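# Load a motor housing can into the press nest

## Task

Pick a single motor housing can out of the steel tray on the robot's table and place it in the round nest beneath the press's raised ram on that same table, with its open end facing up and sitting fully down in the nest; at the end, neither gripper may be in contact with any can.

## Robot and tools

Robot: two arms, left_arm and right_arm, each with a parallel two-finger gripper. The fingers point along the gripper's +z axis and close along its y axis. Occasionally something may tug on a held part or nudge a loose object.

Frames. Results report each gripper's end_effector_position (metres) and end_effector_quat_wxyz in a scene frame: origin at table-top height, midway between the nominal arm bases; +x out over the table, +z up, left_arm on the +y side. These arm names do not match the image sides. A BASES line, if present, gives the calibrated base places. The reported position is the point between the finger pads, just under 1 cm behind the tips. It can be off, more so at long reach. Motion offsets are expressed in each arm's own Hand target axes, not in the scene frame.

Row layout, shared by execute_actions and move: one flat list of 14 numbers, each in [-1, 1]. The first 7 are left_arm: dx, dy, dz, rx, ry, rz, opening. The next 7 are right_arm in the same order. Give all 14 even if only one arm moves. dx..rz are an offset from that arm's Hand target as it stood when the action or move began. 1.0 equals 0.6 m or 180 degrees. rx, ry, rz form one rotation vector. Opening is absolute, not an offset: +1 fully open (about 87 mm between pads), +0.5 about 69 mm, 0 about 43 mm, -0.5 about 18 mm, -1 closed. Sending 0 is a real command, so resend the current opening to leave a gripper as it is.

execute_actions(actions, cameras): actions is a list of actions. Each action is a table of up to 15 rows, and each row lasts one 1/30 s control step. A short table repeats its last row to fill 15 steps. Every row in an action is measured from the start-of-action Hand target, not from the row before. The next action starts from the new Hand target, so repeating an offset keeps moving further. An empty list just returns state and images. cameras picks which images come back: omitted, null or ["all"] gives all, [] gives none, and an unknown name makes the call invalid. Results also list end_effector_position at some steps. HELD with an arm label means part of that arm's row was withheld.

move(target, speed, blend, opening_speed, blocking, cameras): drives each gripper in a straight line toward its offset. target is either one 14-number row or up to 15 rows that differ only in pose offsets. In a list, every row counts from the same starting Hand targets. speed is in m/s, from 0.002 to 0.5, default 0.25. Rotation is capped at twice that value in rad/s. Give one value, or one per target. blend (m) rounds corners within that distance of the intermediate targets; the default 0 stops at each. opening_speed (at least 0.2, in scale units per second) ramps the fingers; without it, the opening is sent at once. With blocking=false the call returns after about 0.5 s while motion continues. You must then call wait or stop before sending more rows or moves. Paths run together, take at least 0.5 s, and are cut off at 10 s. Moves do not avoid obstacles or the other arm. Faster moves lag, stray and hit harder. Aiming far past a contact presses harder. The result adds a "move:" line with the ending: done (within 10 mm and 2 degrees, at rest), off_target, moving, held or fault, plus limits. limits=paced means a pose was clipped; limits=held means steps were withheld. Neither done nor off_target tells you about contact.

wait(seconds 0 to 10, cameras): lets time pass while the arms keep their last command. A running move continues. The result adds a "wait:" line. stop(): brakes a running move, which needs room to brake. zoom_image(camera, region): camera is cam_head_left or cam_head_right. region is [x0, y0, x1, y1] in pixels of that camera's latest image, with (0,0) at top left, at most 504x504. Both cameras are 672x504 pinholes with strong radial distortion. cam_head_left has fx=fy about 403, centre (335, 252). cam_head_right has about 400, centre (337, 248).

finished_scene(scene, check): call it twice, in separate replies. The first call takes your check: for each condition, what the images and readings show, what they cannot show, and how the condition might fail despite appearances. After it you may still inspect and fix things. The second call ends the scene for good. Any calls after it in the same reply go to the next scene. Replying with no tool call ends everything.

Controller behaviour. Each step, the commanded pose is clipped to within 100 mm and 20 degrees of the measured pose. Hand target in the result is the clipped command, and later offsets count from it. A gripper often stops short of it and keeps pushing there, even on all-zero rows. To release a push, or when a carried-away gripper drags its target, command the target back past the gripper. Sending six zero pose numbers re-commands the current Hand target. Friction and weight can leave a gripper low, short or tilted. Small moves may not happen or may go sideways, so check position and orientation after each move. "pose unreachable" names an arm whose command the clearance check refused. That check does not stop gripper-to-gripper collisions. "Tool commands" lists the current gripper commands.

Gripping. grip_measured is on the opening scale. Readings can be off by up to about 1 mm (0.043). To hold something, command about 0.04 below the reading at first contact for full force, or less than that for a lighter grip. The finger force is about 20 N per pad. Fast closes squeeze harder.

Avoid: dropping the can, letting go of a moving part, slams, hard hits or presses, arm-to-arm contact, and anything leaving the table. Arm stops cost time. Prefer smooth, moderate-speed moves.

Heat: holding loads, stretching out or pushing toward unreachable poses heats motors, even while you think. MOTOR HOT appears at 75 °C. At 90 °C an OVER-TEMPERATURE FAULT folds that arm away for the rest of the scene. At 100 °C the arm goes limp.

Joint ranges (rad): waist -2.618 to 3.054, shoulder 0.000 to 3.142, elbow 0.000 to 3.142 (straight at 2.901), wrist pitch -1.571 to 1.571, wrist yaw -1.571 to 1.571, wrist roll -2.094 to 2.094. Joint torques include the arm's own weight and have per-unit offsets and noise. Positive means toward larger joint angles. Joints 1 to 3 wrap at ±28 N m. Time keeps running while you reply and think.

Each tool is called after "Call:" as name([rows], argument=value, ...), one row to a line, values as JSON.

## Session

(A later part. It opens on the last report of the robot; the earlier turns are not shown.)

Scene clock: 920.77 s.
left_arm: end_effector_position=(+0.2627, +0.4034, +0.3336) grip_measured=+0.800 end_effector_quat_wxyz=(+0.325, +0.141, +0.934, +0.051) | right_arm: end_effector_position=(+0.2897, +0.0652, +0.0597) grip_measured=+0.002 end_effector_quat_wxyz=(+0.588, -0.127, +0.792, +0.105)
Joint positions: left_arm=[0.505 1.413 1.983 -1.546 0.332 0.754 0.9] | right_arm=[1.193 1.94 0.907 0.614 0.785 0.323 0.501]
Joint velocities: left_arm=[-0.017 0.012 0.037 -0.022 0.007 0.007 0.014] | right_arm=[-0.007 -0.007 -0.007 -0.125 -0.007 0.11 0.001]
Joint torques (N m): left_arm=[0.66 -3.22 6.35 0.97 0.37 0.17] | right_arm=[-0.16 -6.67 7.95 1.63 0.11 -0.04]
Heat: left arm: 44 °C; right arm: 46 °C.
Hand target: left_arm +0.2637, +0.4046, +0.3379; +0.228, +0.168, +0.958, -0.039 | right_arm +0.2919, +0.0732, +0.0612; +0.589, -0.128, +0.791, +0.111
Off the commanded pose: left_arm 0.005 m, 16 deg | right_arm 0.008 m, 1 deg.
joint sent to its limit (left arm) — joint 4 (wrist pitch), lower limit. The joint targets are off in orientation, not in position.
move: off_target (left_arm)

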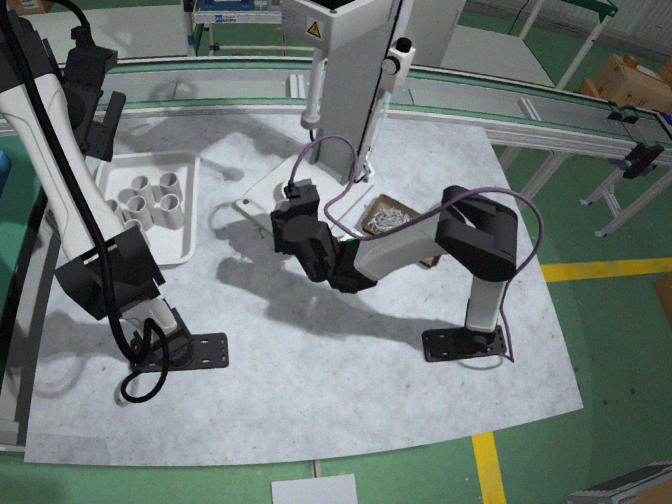

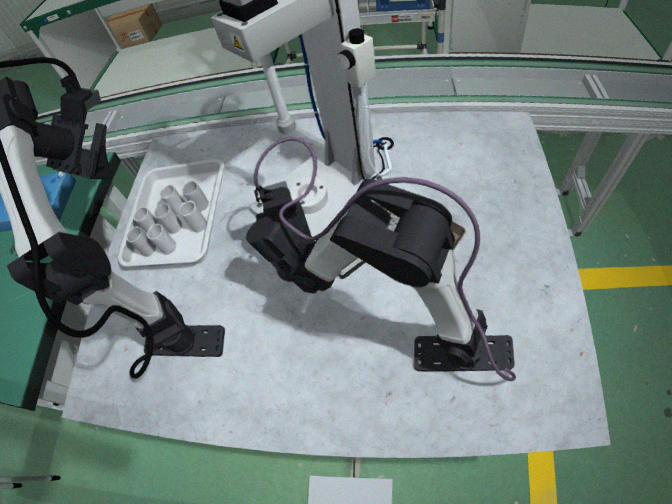

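Call:
move(target=[0,0,0,0,0,0,0.8,-0.072,0,-0.021,0,-0.012,0,-0.45], speed=0.08)

Call:
zoom_image(camera="cam_head_left", region=[250, 150, 350, 270])

Scene clock: 928.27 s.
left_arm: end_effector_position=(+0.2627, +0.4034, +0.3336) grip_measured=+0.800 end_effector_quat_wxyz=(+0.325, +0.141, +0.934, +0.051) | right_arm: end_effector_position=(+0.2881, +0.0593, +0.0686) grip_measured=+0.002 end_effector_quat_wxyz=(+0.580, -0.149, +0.796, +0.083)
Joint positions: left_arm=[0.505 1.413 1.983 -1.546 0.332 0.754 0.9] | right_arm=[1.193 1.895 0.926 0.511 0.785 0.293 0.501]
Joint velocities: left_arm=[0.027 -0.017 0.017 -0.007 -0.022 0.022 -0.002] | right_arm=[-0.012 -0.007 -0.012 -0.081 -0.037 -0.007 0.004]
Joint torques (N m): left_arm=[0.61 -3.23 6.3 0.96 0.36 0.15] | right_arm=[0.23 -11.93 8.64 1.78 0.28 -0.09]
Heat: left arm: 44 °C; right arm: 46 °C.
Hand target: left_arm +0.2637, +0.4046, +0.3379; +0.228, +0.168, +0.958, -0.039 | right_arm +0.2922, +0.0718, +0.1065; +0.604, -0.126, +0.779, +0.113
Off the commanded pose: left_arm 0.005 m, 16 deg | right_arm 0.040 m, 5 deg.
joint sent to its limit (left arm) — joint 4 (wrist pitch), lower limit. The joint targets are off in orientation, not in position.
move: off_target (left_arm, right_arm)

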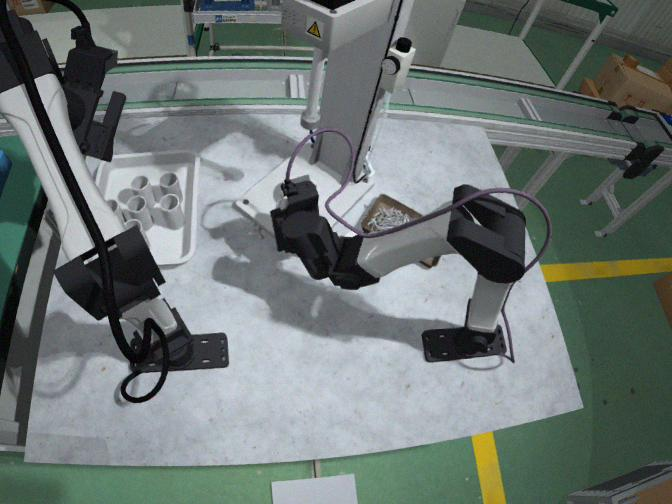

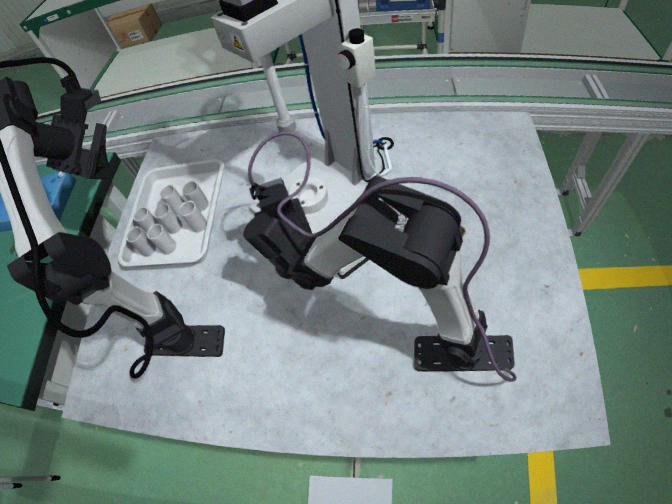

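Scaled by 4.200.

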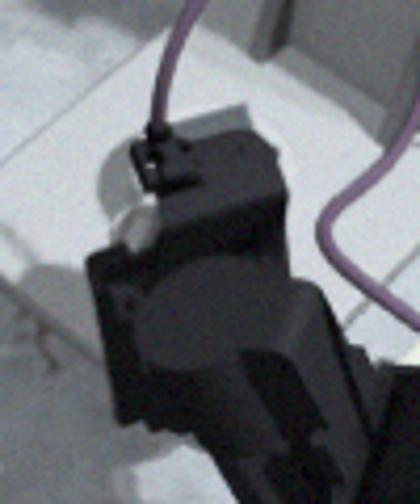

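Call:
move(target=[0,0,0,0,0,0,0.8,-0.03,0,-0.009,0,0,0,-0.45], speed=0.08, cameras=[])

Scene clock: 931.17 s.
left_arm: end_effector_position=(+0.2627, +0.4034, +0.3336) grip_measured=+0.800 end_effector_quat_wxyz=(+0.325, +0.141, +0.934, +0.051) | right_arm: end_effector_position=(+0.2883, +0.0598, +0.0885) grip_measured=+0.002 end_effector_quat_wxyz=(+0.581, -0.148, +0.796, +0.084)
Joint positions: left_arm=[0.505 1.413 1.983 -1.546 0.332 0.754 0.9] | right_arm=[1.193 1.845 0.955 0.434 0.785 0.293 0.501]
Joint velocities: left_arm=[0.017 0.027 -0.002 0.022 -0.051 -0.007 -0.006] | right_arm=[-0.007 -0.007 -0.007 -0.051 0.007 -0.007 -0.006]
Joint torques (N m): left_arm=[0.53 -3.3 6.39 0.94 0.39 0.15] | right_arm=[0.29 -11.58 8.84 1.79 0.29 -0.07]
Heat: left arm: 44 °C; right arm: 47 °C.
Hand target: left_arm +0.2637, +0.4046, +0.3379; +0.228, +0.168, +0.958, -0.039 | right_arm +0.2915, +0.0709, +0.1253; +0.604, -0.126, +0.779, +0.113
Off the commanded pose: left_arm 0.005 m, 16 deg | right_arm 0.039 m, 5 deg.
joint sent to its limit (left arm) — joint 4 (wrist pitch), lower limit. The joint targets are off in orientation, not in position.
move: off_target (left_arm, right_arm)
No camera images: "cameras" was empty.

Call:
move(target=[0,0,0,0,0,0,0.8,0.002,-0.056,0.071,0,0,0,-0.45], speed=0.08)

Call:
zoom_image(camera="cam_head_left", region=[250, 110, 350, 230])

Scene clock: 935.50 s.
left_arm: end_effector_position=(+0.2627, +0.4034, +0.3336) grip_measured=+0.800 end_effector_quat_wxyz=(+0.325, +0.141, +0.934, +0.051) | right_arm: end_effector_position=(+0.3340, +0.0421, +0.0975) grip_measured=+0.002 end_effector_quat_wxyz=(+0.589, -0.137, +0.791, +0.094)
Joint positions: left_arm=[0.505 1.413 1.983 -1.546 0.332 0.754 0.9] | right_arm=[1.059 1.845 0.955 0.513 0.667 0.226 0.501]
Joint velocities: left_arm=[0.002 -0.002 -0.002 -0.037 0.007 0.037 -0.006] | right_arm=[-0.007 0.012 0.002 0.051 0.007 -0.037 0.006]
Joint torques (N m): left_arm=[0.65 -3.25 6.38 0.95 0.35 0.17] | right_arm=[-0.57 -7.51 8.54 2.09 0.08 -0.08]
Heat: left arm: 44 °C; right arm: 47 °C.
Hand target: left_arm +0.2637, +0.4046, +0.3379; +0.228, +0.168, +0.958, -0.039 | right_arm +0.3414, +0.0523, +0.1130; +0.604, -0.126, +0.779, +0.112
Off the commanded pose: left_arm 0.005 m, 16 deg | right_arm 0.020 m, 3 deg.
joint sent to its limit (left arm) — joint 4 (wrist pitch), lower limit. The joint targets are off in orientation, not in position.
move: off_target (left_arm, right_arm)

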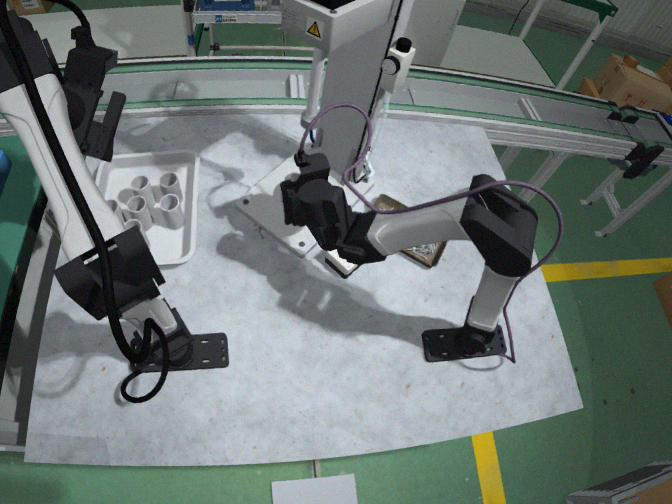

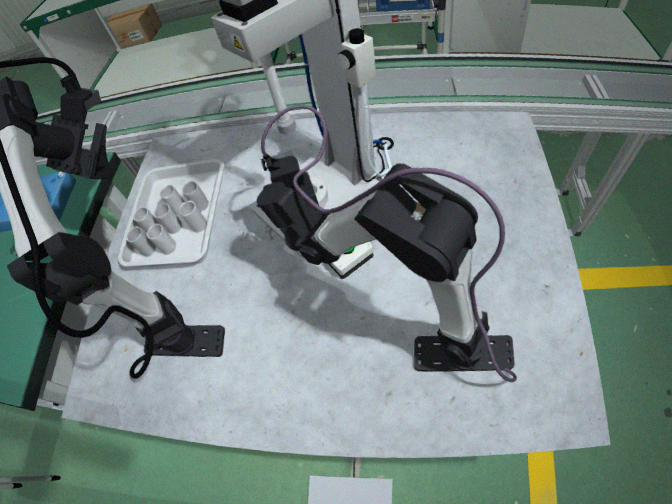

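Scaled by 4.200.

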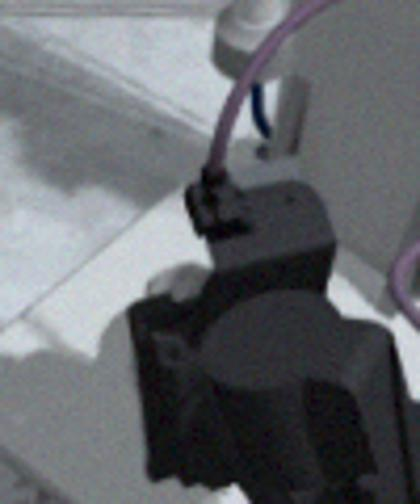

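Call:
move(target=[0,0,0,0,0,0,0.8,-0.001,-0.030,0.0725,0,0,0,-0.45], speed=0.06)

Call:
zoom_image(camera="cam_head_left", region=[260, 90, 360, 230])

Call:
zoom_image(camera="cam_head_right", region=[240, 90, 340, 230])

Scene clock: 941.73 s.
left_arm: end_effector_position=(+0.2627, +0.4034, +0.3336) grip_measured=+0.800 end_effector_quat_wxyz=(+0.325, +0.141, +0.934, +0.051) | right_arm: end_effector_position=(+0.3786, +0.0411, +0.0943) grip_measured=+0.002 end_effector_quat_wxyz=(+0.595, -0.130, +0.787, +0.101)
Joint positions: left_arm=[0.505 1.413 1.983 -1.546 0.332 0.754 0.9] | right_arm=[0.958 1.934 1.035 0.571 0.573 0.187 0.501]
Joint velocities: left_arm=[-0.007 -0.012 -0.022 -0.037 0.037 -0.051 -0.01] | right_arm=[-0.007 -0.007 -0.007 -0.037 0.051 -0.022 -0.001]
Joint torques (N m): left_arm=[0.55 -3.32 6.34 0.95 0.37 0.16] | right_arm=[-0.95 -7.23 8.91 1.98 -0.03 -0.09]
Heat: left arm: 44 °C; right arm: 47 °C.
Hand target: left_arm +0.2637, +0.4046, +0.3379; +0.228, +0.168, +0.958, -0.039 | right_arm +0.3874, +0.0490, +0.1029; +0.605, -0.126, +0.778, +0.112
Off the commanded pose: left_arm 0.005 m, 16 deg | right_arm 0.015 m, 2 deg.
joint sent to its limit (left arm) — joint 4 (wrist pitch), lower limit. The joint targets are off in orientation, not in position.
move: off_target (left_arm, right_arm)

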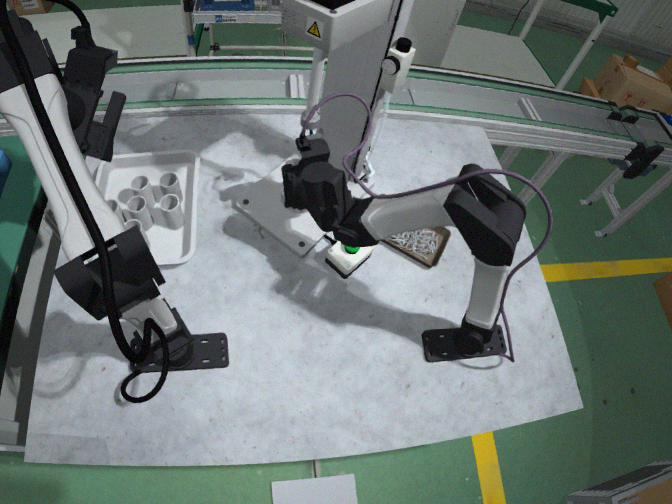

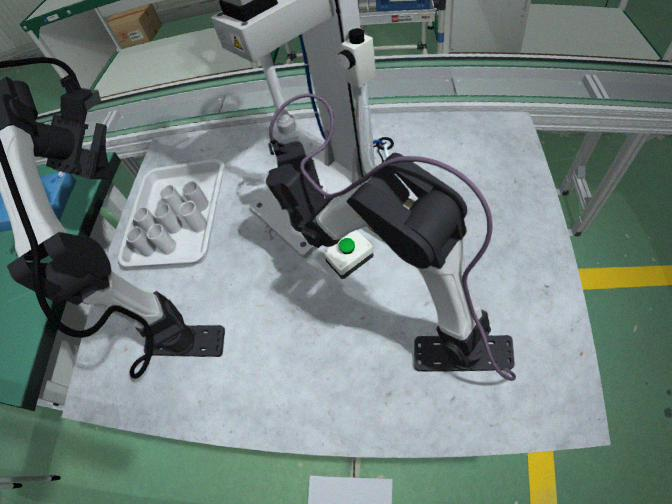

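Scaled by 3.600.

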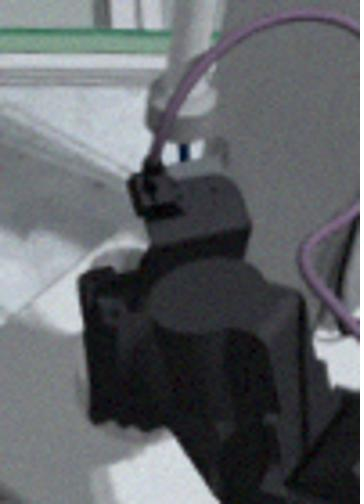

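Scaled by 3.600.

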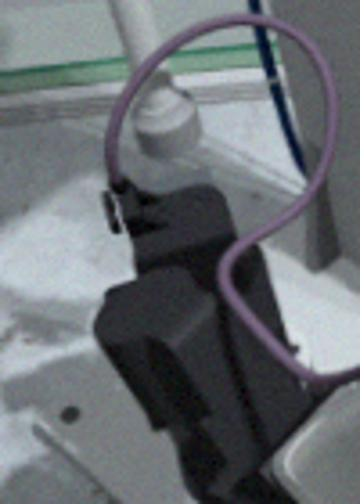

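Call:
move(target=[0,0,0,0,0,0,0.8,0.033,-0.009,-0.0085,0,0,0,-0.45], speed=0.05, cameras=[])

Scene clock: 947.23 s.
left_arm: end_effector_position=(+0.2627, +0.4034, +0.3336) grip_measured=+0.800 end_effector_quat_wxyz=(+0.325, +0.141, +0.934, +0.051) | right_arm: end_effector_position=(+0.3791, +0.0420, +0.0935) grip_measured=+0.002 end_effector_quat_wxyz=(+0.608, -0.121, +0.776, +0.114)
Joint positions: left_arm=[0.505 1.413 1.983 -1.546 0.332 0.754 0.9] | right_arm=[0.958 1.947 1.003 0.661 0.572 0.186 0.501]
Joint velocities: left_arm=[-0.002 -0.012 0.012 0.022 0.037 -0.066 0.002] | right_arm=[-0.007 0.007 0.002 -0.066 -0.022 0.007 -0.004]
Joint torques (N m): left_arm=[0.55 -3.29 6.39 0.94 0.38 0.15] | right_arm=[-0.61 -7.02 5.65 1.94 0 -0.06]
Heat: left arm: 44 °C; right arm: 47 °C.
Hand target: left_arm +0.2637, +0.4046, +0.3379; +0.228, +0.168, +0.958, -0.039 | right_arm +0.3799, +0.0413, +0.0846; +0.605, -0.126, +0.778, +0.112
Off the commanded pose: left_arm 0.005 m, 16 deg | right_arm 0.009 m, 1 deg.
joint sent to its limit (left arm) — joint 4 (wrist pitch), lower limit. The joint targets are off in orientation, not in position.
move: off_target (left_arm)
No camera images: "cameras" was empty.

Call:
move(target=[0,0,0,0,0,0,0.8,-0.003,0.003,-0.0145,0,0,0,-0.45], speed=0.03)

Call:
zoom_image(camera="cam_head_left", region=[260, 110, 345, 230])

Scene clock: 955.17 s.
left_arm: end_effector_position=(+0.2627, +0.4034, +0.3336) grip_measured=+0.800 end_effector_quat_wxyz=(+0.325, +0.141, +0.934, +0.051) | right_arm: end_effector_position=(+0.3785, +0.0411, +0.0928) grip_measured=+0.002 end_effector_quat_wxyz=(+0.610, -0.120, +0.774, +0.116)
Joint positions: left_arm=[0.505 1.413 1.983 -1.546 0.332 0.754 0.9] | right_arm=[0.958 1.947 0.991 0.682 0.572 0.186 0.501]
Joint velocities: left_arm=[-0.017 -0.012 0.007 0.051 -0.037 -0.095 -0.006] | right_arm=[0.012 -0.012 0.012 0.022 0.007 -0.066 -0.004]
Joint torques (N m): left_arm=[0.51 -3.26 6.32 0.95 0.38 0.16] | right_arm=[0.8 -9.1 5.01 1.61 0.15 0]
Heat: left arm: 44 °C; right arm: 47 °C.
Hand target: left_arm +0.2637, +0.4046, +0.3379; +0.228, +0.168, +0.958, -0.039 | right_arm +0.3717, +0.0404, +0.0884; +0.605, -0.126, +0.778, +0.112
Off the commanded pose: left_arm 0.005 m, 16 deg | right_arm 0.008 m, 1 deg.
joint sent to its limit (left arm) — joint 4 (wrist pitch), lower limit. The joint targets are off in orientation, not in position.
move: off_target (left_arm)

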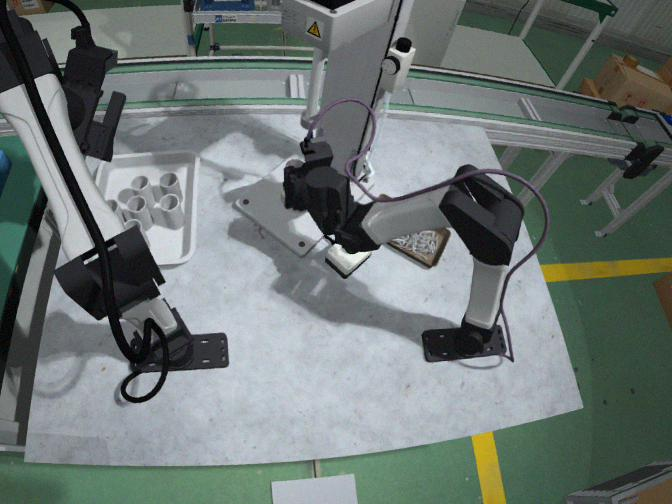

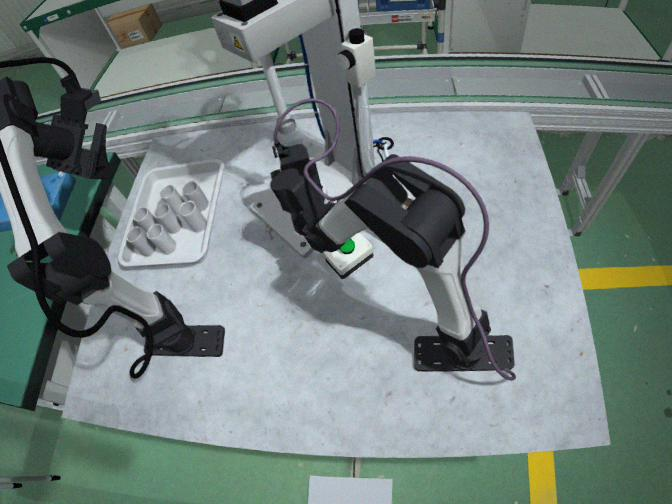

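Scaled by 4.200.

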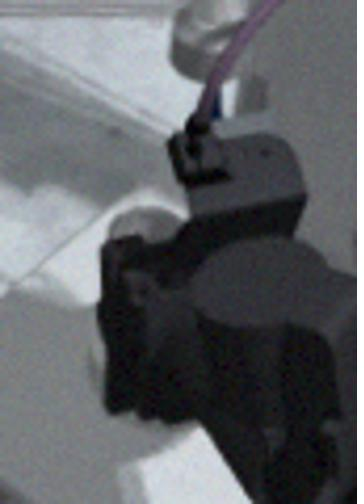

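Call:
zoom_image(camera="cam_head_left", region=[272, 140, 322, 215])

Call:
zoom_image(camera="cam_head_right", region=[260, 130, 340, 230])

Scaled by 6.720.

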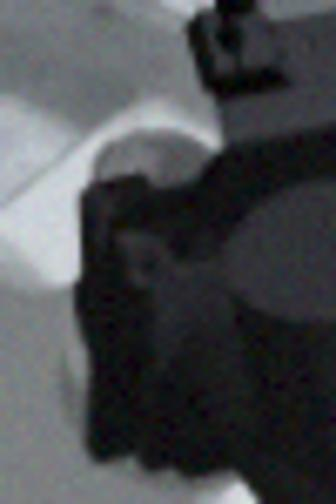

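Scaled by 5.040.

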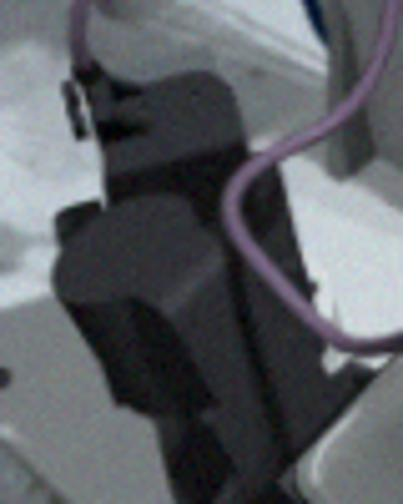

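Call:
move([
  [0,0,0,0,0,0,0.8,-0.034,0,-0.009,0,0,0,-0.45],
  [0,0,0,0,0,0,0.8,-0.035,-0.018,-0.004,0,0,0,-0.45],
], speed=0.05)

Call:
zoom_image(camera="cam_head_left", region=[272, 110, 342, 215])

Scene clock: 975.93 s.
left_arm: end_effector_position=(+0.2627, +0.4034, +0.3336) grip_measured=+0.800 end_effector_quat_wxyz=(+0.325, +0.141, +0.934, +0.051) | right_arm: end_effector_position=(+0.3757, +0.0358, +0.0932) grip_measured=+0.002 end_effector_quat_wxyz=(+0.598, -0.130, +0.783, +0.109)
Joint positions: left_arm=[0.505 1.413 1.983 -1.546 0.332 0.754 0.9] | right_arm=[0.952 1.917 0.99 0.615 0.557 0.184 0.501]
Joint velocities: left_arm=[0.002 0.002 -0.012 -0.037 -0.066 0.007 -0.014] | right_arm=[-0.022 0.012 -0.012 0.022 0.037 -0.022 -0.009]
Joint torques (N m): left_arm=[0.59 -3.33 6.37 0.97 0.37 0.14] | right_arm=[-1.28 -11.77 5.85 1.61 0.03 -0.11]
Heat: left arm: 44 °C; right arm: 46 °C.
Hand target: left_arm +0.2637, +0.4046, +0.3379; +0.228, +0.168, +0.958, -0.039 | right_arm +0.3778, +0.0304, +0.1091; +0.605, -0.126, +0.778, +0.112
Off the commanded pose: left_arm 0.005 m, 16 deg | right_arm 0.017 m, 1 deg.
joint sent to its limit (left arm) — joint 4 (wrist pitch), lower limit. The joint targets are off in orientation, not in position.
move: off_target (left_arm, right_arm)

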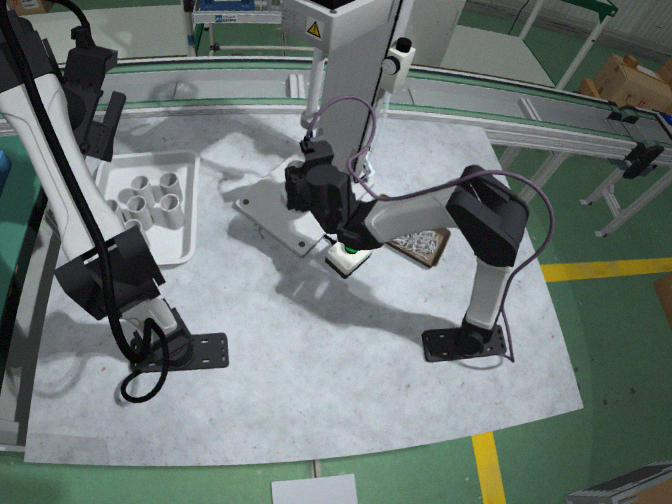

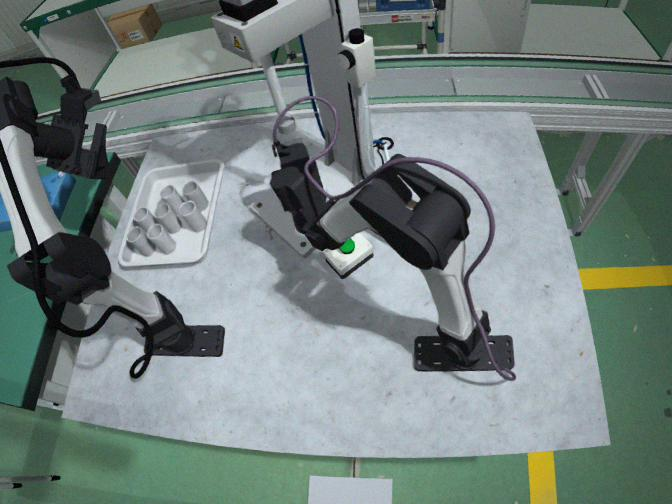

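Scaled by 4.800.

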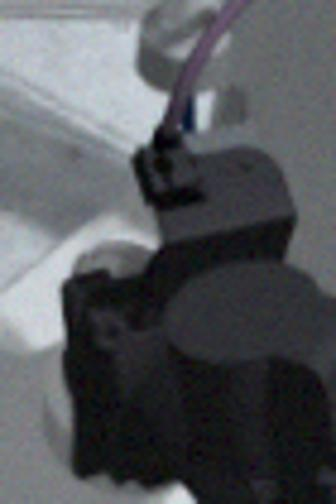

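Call:
move(target=[0,0,0,0,0,0,0.8,-0.003,-0.021,-0.009,0,0,0,-0.45], speed=0.05)

Call:
zoom_image(camera="cam_head_left", region=[272, 110, 342, 215])

Scene clock: 979.40 s.
left_arm: end_effector_position=(+0.2627, +0.4034, +0.3336) grip_measured=+0.800 end_effector_quat_wxyz=(+0.325, +0.141, +0.934, +0.051) | right_arm: end_effector_position=(+0.3754, +0.0206, +0.0902) grip_measured=+0.002 end_effector_quat_wxyz=(+0.592, -0.134, +0.788, +0.103)
Joint positions: left_arm=[0.505 1.413 1.983 -1.546 0.332 0.754 0.9] | right_arm=[0.927 1.883 0.948 0.606 0.534 0.177 0.501]
Joint velocities: left_arm=[0.017 -0.012 -0.027 0.066 -0.022 0.081 -0.002] | right_arm=[0.002 -0.007 0.007 0.051 -0.037 0.007 -0.006]
Joint torques (N m): left_arm=[0.61 -3.29 6.34 0.98 0.38 0.18] | right_arm=[-1.02 -12.07 5.71 1.78 0.07 -0.09]
Heat: left arm: 44 °C; right arm: 46 °C.
Hand target: left_arm +0.2637, +0.4046, +0.3379; +0.228, +0.168, +0.958, -0.039 | right_arm +0.3773, +0.0169, +0.1121; +0.605, -0.126, +0.778, +0.112
Off the commanded pose: left_arm 0.005 m, 16 deg | right_arm 0.022 m, 2 deg.
joint sent to its limit (left arm) — joint 4 (wrist pitch), lower limit. The joint targets are off in orientation, not in position.
move: off_target (left_arm, right_arm)

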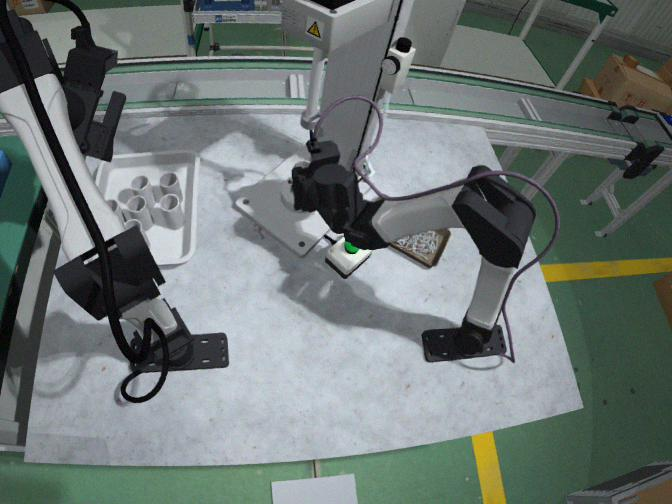

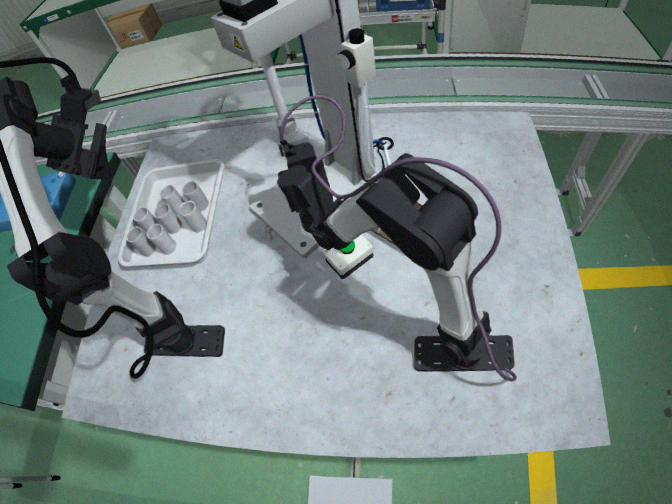

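Scaled by 4.800.

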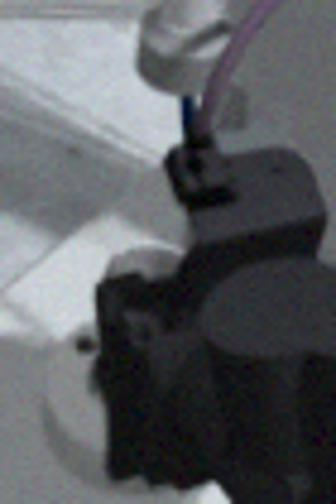

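Call:
move(target=[0,0,0,0,0,0,0.8,0.06,0.0075,0.0143,0,0,0,-0.45], speed=0.05)

Call:
zoom_image(camera="cam_head_left", region=[272, 110, 342, 215])

Scene clock: 984.07 s.
left_arm: end_effector_position=(+0.2627, +0.4034, +0.3336) grip_measured=+0.800 end_effector_quat_wxyz=(+0.325, +0.141, +0.934, +0.051) | right_arm: end_effector_position=(+0.3760, +0.0217, +0.0780) grip_measured=+0.002 end_effector_quat_wxyz=(+0.602, -0.128, +0.780, +0.113)
Joint positions: left_arm=[0.505 1.413 1.983 -1.546 0.332 0.754 0.9] | right_arm=[0.927 1.929 0.91 0.726 0.532 0.176 0.501]
Joint velocities: left_arm=[-0.017 0.007 -0.007 -0.095 0.022 0.037 -0.006] | right_arm=[0.002 -0.002 -0.012 -0.095 -0.007 0.037 -0.001]
Joint torques (N m): left_arm=[0.57 -3.21 6.3 0.96 0.36 0.16] | right_arm=[0.18 -7.13 5.44 2.02 0.18 -0.04]
Heat: left arm: 44 °C; right arm: 47 °C.
Hand target: left_arm +0.2637, +0.4046, +0.3379; +0.228, +0.168, +0.958, -0.039 | right_arm +0.3753, +0.0222, +0.0748; +0.605, -0.126, +0.778, +0.112
Off the commanded pose: left_arm 0.005 m, 16 deg | right_arm 0.003 m, 0 deg.
joint sent to its limit (left arm) — joint 4 (wrist pitch), lower limit. The joint targets are off in orientation, not in position.
move: off_target (left_arm)

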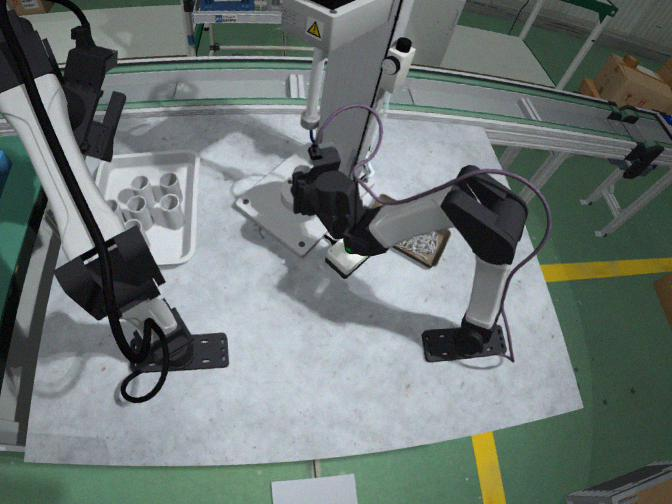

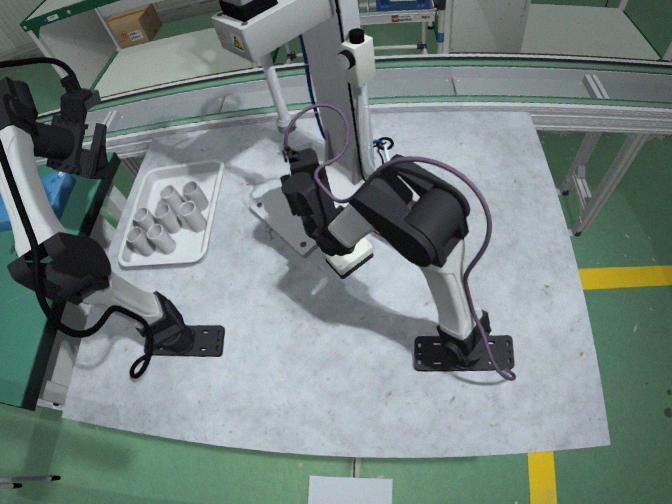

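Scaled by 4.800.

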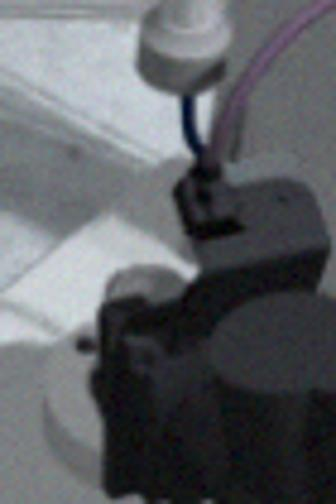

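It's in the recess (z .078). Press further down.

Call:
move(target=[0,0,0,0,0,0,0.8,0.024,0,0.006,0,0,0,-0.45], speed=0.05)

Call:
zoom_image(camera="cam_head_left", region=[272, 130, 342, 235])

Scene clock: 987.53 s.
left_arm: end_effector_position=(+0.2627, +0.4034, +0.3336) grip_measured=+0.800 end_effector_quat_wxyz=(+0.325, +0.141, +0.934, +0.051) | right_arm: end_effector_position=(+0.3763, +0.0224, +0.0745) grip_measured=+0.002 end_effector_quat_wxyz=(+0.613, -0.123, +0.772, +0.114)
Joint positions: left_arm=[0.505 1.413 1.983 -1.546 0.332 0.754 0.9] | right_arm=[0.933 1.955 0.892 0.8 0.547 0.165 0.501]
Joint velocities: left_arm=[0.002 -0.007 0.012 -0.081 -0.007 -0.022 -0.002] | right_arm=[0.002 -0.007 0.017 0.022 0.007 -0.007 -0.001]
Joint torques (N m): left_arm=[0.57 -3.3 6.46 0.97 0.37 0.14] | right_arm=[-0.24 -5.68 5.52 1.87 0.04 0.1]
Heat: left arm: 44 °C; right arm: 47 °C.
Hand target: left_arm +0.2637, +0.4046, +0.3379; +0.228, +0.168, +0.958, -0.039 | right_arm +0.3754, +0.0225, +0.0600; +0.605, -0.126, +0.778, +0.112
Off the commanded pose: left_arm 0.005 m, 16 deg | right_arm 0.015 m, 1 deg.
joint sent to its limit (left arm) — joint 4 (wrist pitch), lower limit. The joint targets are off in orientation, not in position.
move: off_target (left_arm, right_arm)

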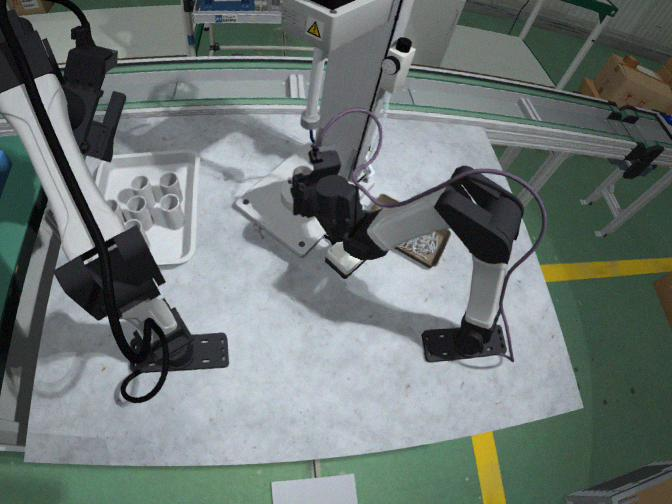

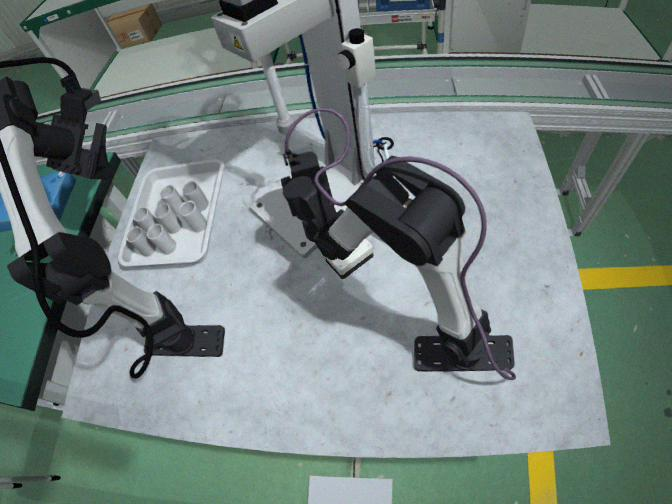

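Scaled by 4.800.

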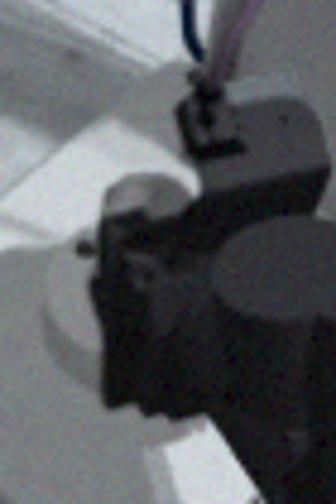

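Call:
move([
  [0,0,0,0,0,0,0.8,-0.008,0.003,-0.002,0,0.026,0,-0.45],
  [0,0,0,0,0,0,0.8,0.008,-0.003,0.002,0,0.026,0,-0.45],
], speed=0.05, cameras=[])

Scene clock: 997.00 s.
left_arm: end_effector_position=(+0.2627, +0.4034, +0.3336) grip_measured=+0.800 end_effector_quat_wxyz=(+0.325, +0.141, +0.934, +0.051) | right_arm: end_effector_position=(+0.3764, +0.0227, +0.0734) grip_measured=+0.002 end_effector_quat_wxyz=(+0.596, -0.124, +0.786, +0.105)
Joint positions: left_arm=[0.505 1.413 1.983 -1.546 0.332 0.754 0.9] | right_arm=[0.933 1.942 0.929 0.695 0.551 0.189 0.501]
Joint velocities: left_arm=[-0.007 -0.017 0.002 0.007 -0.051 -0.022 0.002] | right_arm=[0.002 -0.007 0.012 -0.037 -0.037 -0.022 0.004]
Joint torques (N m): left_arm=[0.58 -3.25 6.45 0.96 0.37 0.17] | right_arm=[-1.58 -6.63 6.16 1.31 -0.29 0.32]
Heat: left arm: 44 °C; right arm: 46 °C.
Hand target: left_arm +0.2637, +0.4046, +0.3379; +0.228, +0.168, +0.958, -0.039 | right_arm +0.3758, +0.0208, +0.0550; +0.573, -0.131, +0.802, +0.107
Off the commanded pose: left_arm 0.005 m, 16 deg | right_arm 0.018 m, 3 deg.
joint sent to its limit (left arm) — joint 4 (wrist pitch), lower limit. The joint targets are off in orientation, not in position.
move: off_target (left_arm, right_arm)
No camera images: "cameras" was empty.

Call:
move(target=[0,0,0,0,0,0,0.8,-0.026,0.003,-0.009,0,-0.015,0,-0.45], speed=0.05, cameras=[])

Call:
move(target=[0,0,0,0,0,0,0.8,0,0,0,0,0,0,0.95], opening_speed=0.6)

Call:
zoom_image(camera="cam_head_left", region=[272, 130, 342, 235])

Scene clock: 1000.87 s.
left_arm: end_effector_position=(+0.2627, +0.4034, +0.3336) grip_measured=+0.800 end_effector_quat_wxyz=(+0.325, +0.141, +0.934, +0.051) | right_arm: end_effector_position=(+0.3766, +0.0227, +0.0739) grip_measured=+0.002 end_effector_quat_wxyz=(+0.597, -0.124, +0.785, +0.105)
Joint positions: left_arm=[0.505 1.413 1.983 -1.546 0.332 0.754 0.9] | right_arm=[0.933 1.942 0.929 0.697 0.552 0.186 0.501]
Joint velocities: left_arm=[0.017 -0.007 0.007 0.037 0.007 0.051 0.002] | right_arm=[-0.002 0.007 0.002 0.022 0.022 -0.037 0.001]
Joint torques (N m): left_arm=[0.58 -3.23 6.35 0.96 0.37 0.16] | right_arm=[-0.72 -8.7 5.44 1.65 -0.11 0.07]
Heat: left arm: 44 °C; right arm: 46 °C.
Hand target: left_arm +0.2637, +0.4046, +0.3379; +0.228, +0.168, +0.958, -0.039 | right_arm +0.3753, +0.0221, +0.0716; +0.591, -0.128, +0.789, +0.110
Off the commanded pose: left_arm 0.005 m, 16 deg | right_arm 0.003 m, 1 deg.
joint sent to its limit (left arm) — joint 4 (wrist pitch), lower limit. The joint targets are off in orientation, not in position.
move: off_target (left_arm)
No camera images: "cameras" was empty.

Scene clock: 1003.40 s.
left_arm: end_effector_position=(+0.2627, +0.4034, +0.3336) grip_measured=+0.800 end_effector_quat_wxyz=(+0.325, +0.141, +0.934, +0.051) | right_arm: end_effector_position=(+0.3757, +0.0273, +0.0754) grip_measured=+0.950 end_effector_quat_wxyz=(+0.597, -0.128, +0.783, +0.117)
Joint positions: left_arm=[0.505 1.413 1.983 -1.546 0.332 0.754 0.9] | right_arm=[0.933 1.942 0.929 0.708 0.529 0.188 0.975]
Joint velocities: left_arm=[-0.002 0.007 -0.012 -0.037 0.051 -0.007 -0.017] | right_arm=[-0.002 -0.002 -0.007 0.037 0.051 0.066 0.002]
Joint torques (N m): left_arm=[0.65 -3.25 6.53 0.98 0.34 0.14] | right_arm=[-0.73 -8.72 5.45 1.55 0.11 0.05]
Heat: left arm: 44 °C; right arm: 46 °C.
Hand target: left_arm +0.2637, +0.4046, +0.3379; +0.228, +0.168, +0.958, -0.039 | right_arm +0.3753, +0.0221, +0.0716; +0.591, -0.128, +0.788, +0.110
Off the commanded pose: left_arm 0.005 m, 16 deg | right_arm 0.006 m, 1 deg.
joint sent to its limit (left arm) — joint 4 (wrist pitch), lower limit. The joint targets are off in orientation, not in position.
move: off_target (left_arm)

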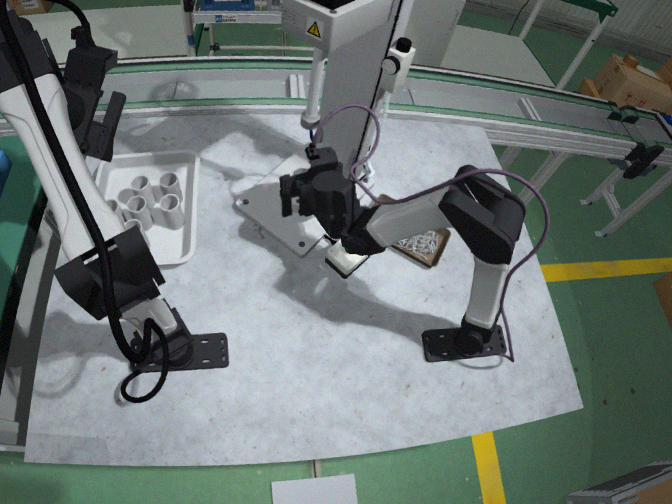

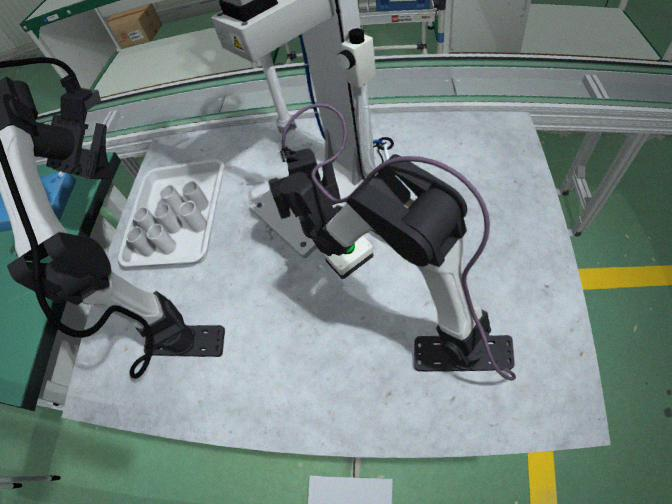

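Scaled by 4.800.

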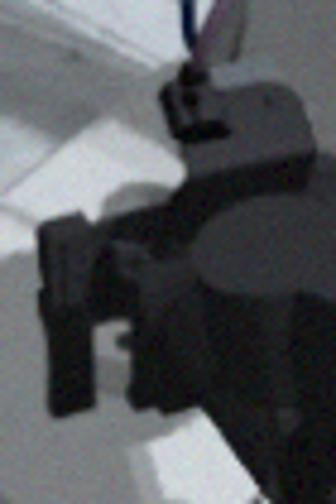

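Call:
move(target=[0,0,0,0,0,0,0.8,0.046,-0.007,-0.19,0,0,0,0.95], speed=0.1)

Call:
zoom_image(camera="cam_head_left", region=[260, 130, 340, 230])

Call:
zoom_image(camera="cam_head_right", region=[260, 130, 340, 230])

Scene clock: 1012.97 s.
left_arm: end_effector_position=(+0.2627, +0.4034, +0.3336) grip_measured=+0.800 end_effector_quat_wxyz=(+0.325, +0.141, +0.934, +0.051) | right_arm: end_effector_position=(+0.2668, -0.0181, +0.0663) grip_measured=+0.950 end_effector_quat_wxyz=(+0.583, -0.137, +0.794, +0.104)
Joint positions: left_arm=[0.505 1.413 1.983 -1.546 0.332 0.754 0.9] | right_arm=[1.144 1.645 0.557 0.678 0.727 0.286 0.975]
Joint velocities: left_arm=[0.007 -0.012 -0.002 -0.051 -0.081 0.007 -0.006] | right_arm=[-0.007 -0.007 0.007 -0.066 -0.022 -0.022 -0.017]
Joint torques (N m): left_arm=[0.57 -3.37 6.31 0.99 0.38 0.15] | right_arm=[0.44 -8.12 5.09 1.61 0.31 0.07]
Heat: left arm: 44 °C; right arm: 46 °C.
Hand target: left_arm +0.2637, +0.4046, +0.3379; +0.228, +0.168, +0.958, -0.039 | right_arm +0.2650, -0.0190, +0.0759; +0.590, -0.128, +0.789, +0.110
Off the commanded pose: left_arm 0.005 m, 16 deg | right_arm 0.011 m, 2 deg.
joint sent to its limit (left arm) — joint 4 (wrist pitch), lower limit. The joint targets are off in orientation, not in position.
move: off_target (left_arm, right_arm)

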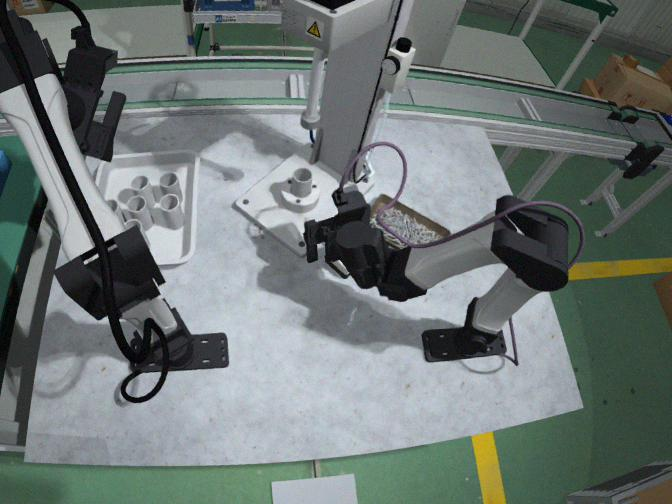

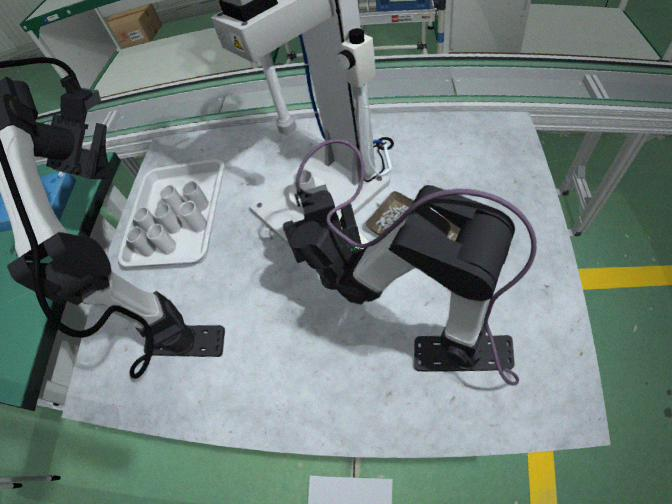

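Scaled by 5.040.

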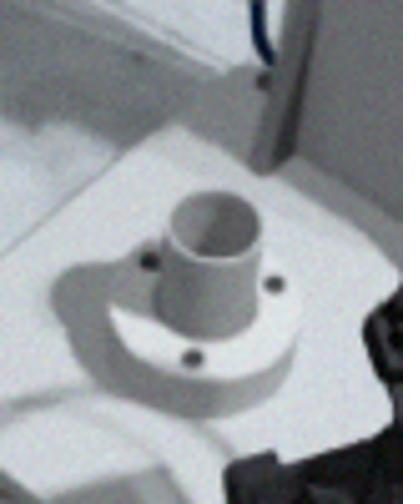

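Scaled by 5.040.

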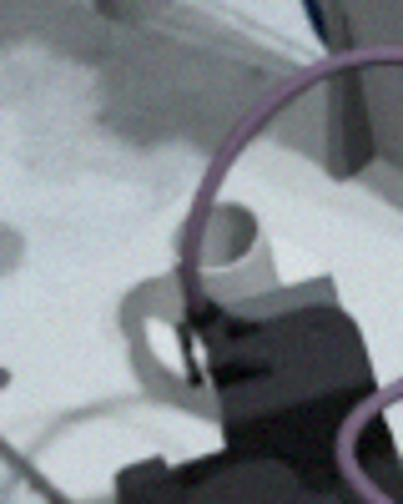

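Call:
finished_scene(scene=1, check="Left zoom: can stands upright in ring recess centered, open end up; gripper >8 cm away. Seating: depth ~20 mm, pressing gave firm stop with repeated wiggles; could be a jam but no tilt seen.")

This call ended nothing. Check each condition that your pictures could not show: look closer or test it, and mend what is not met. Then call finished_scene again.

Call:
zoom_image(camera="cam_head_left", region=[280, 160, 325, 215])

Scaled by 9.164.

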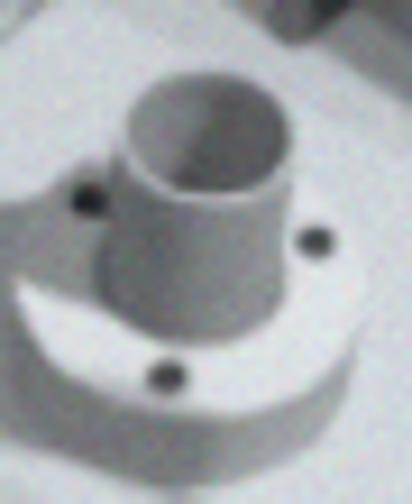

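Call:
finished_scene(scene=1, check="Close zoom: can upright, open end up, centred, sunk ~20 mm into ring recess, no visible tilt, gripper clear.")

The scene is finished: the task was done.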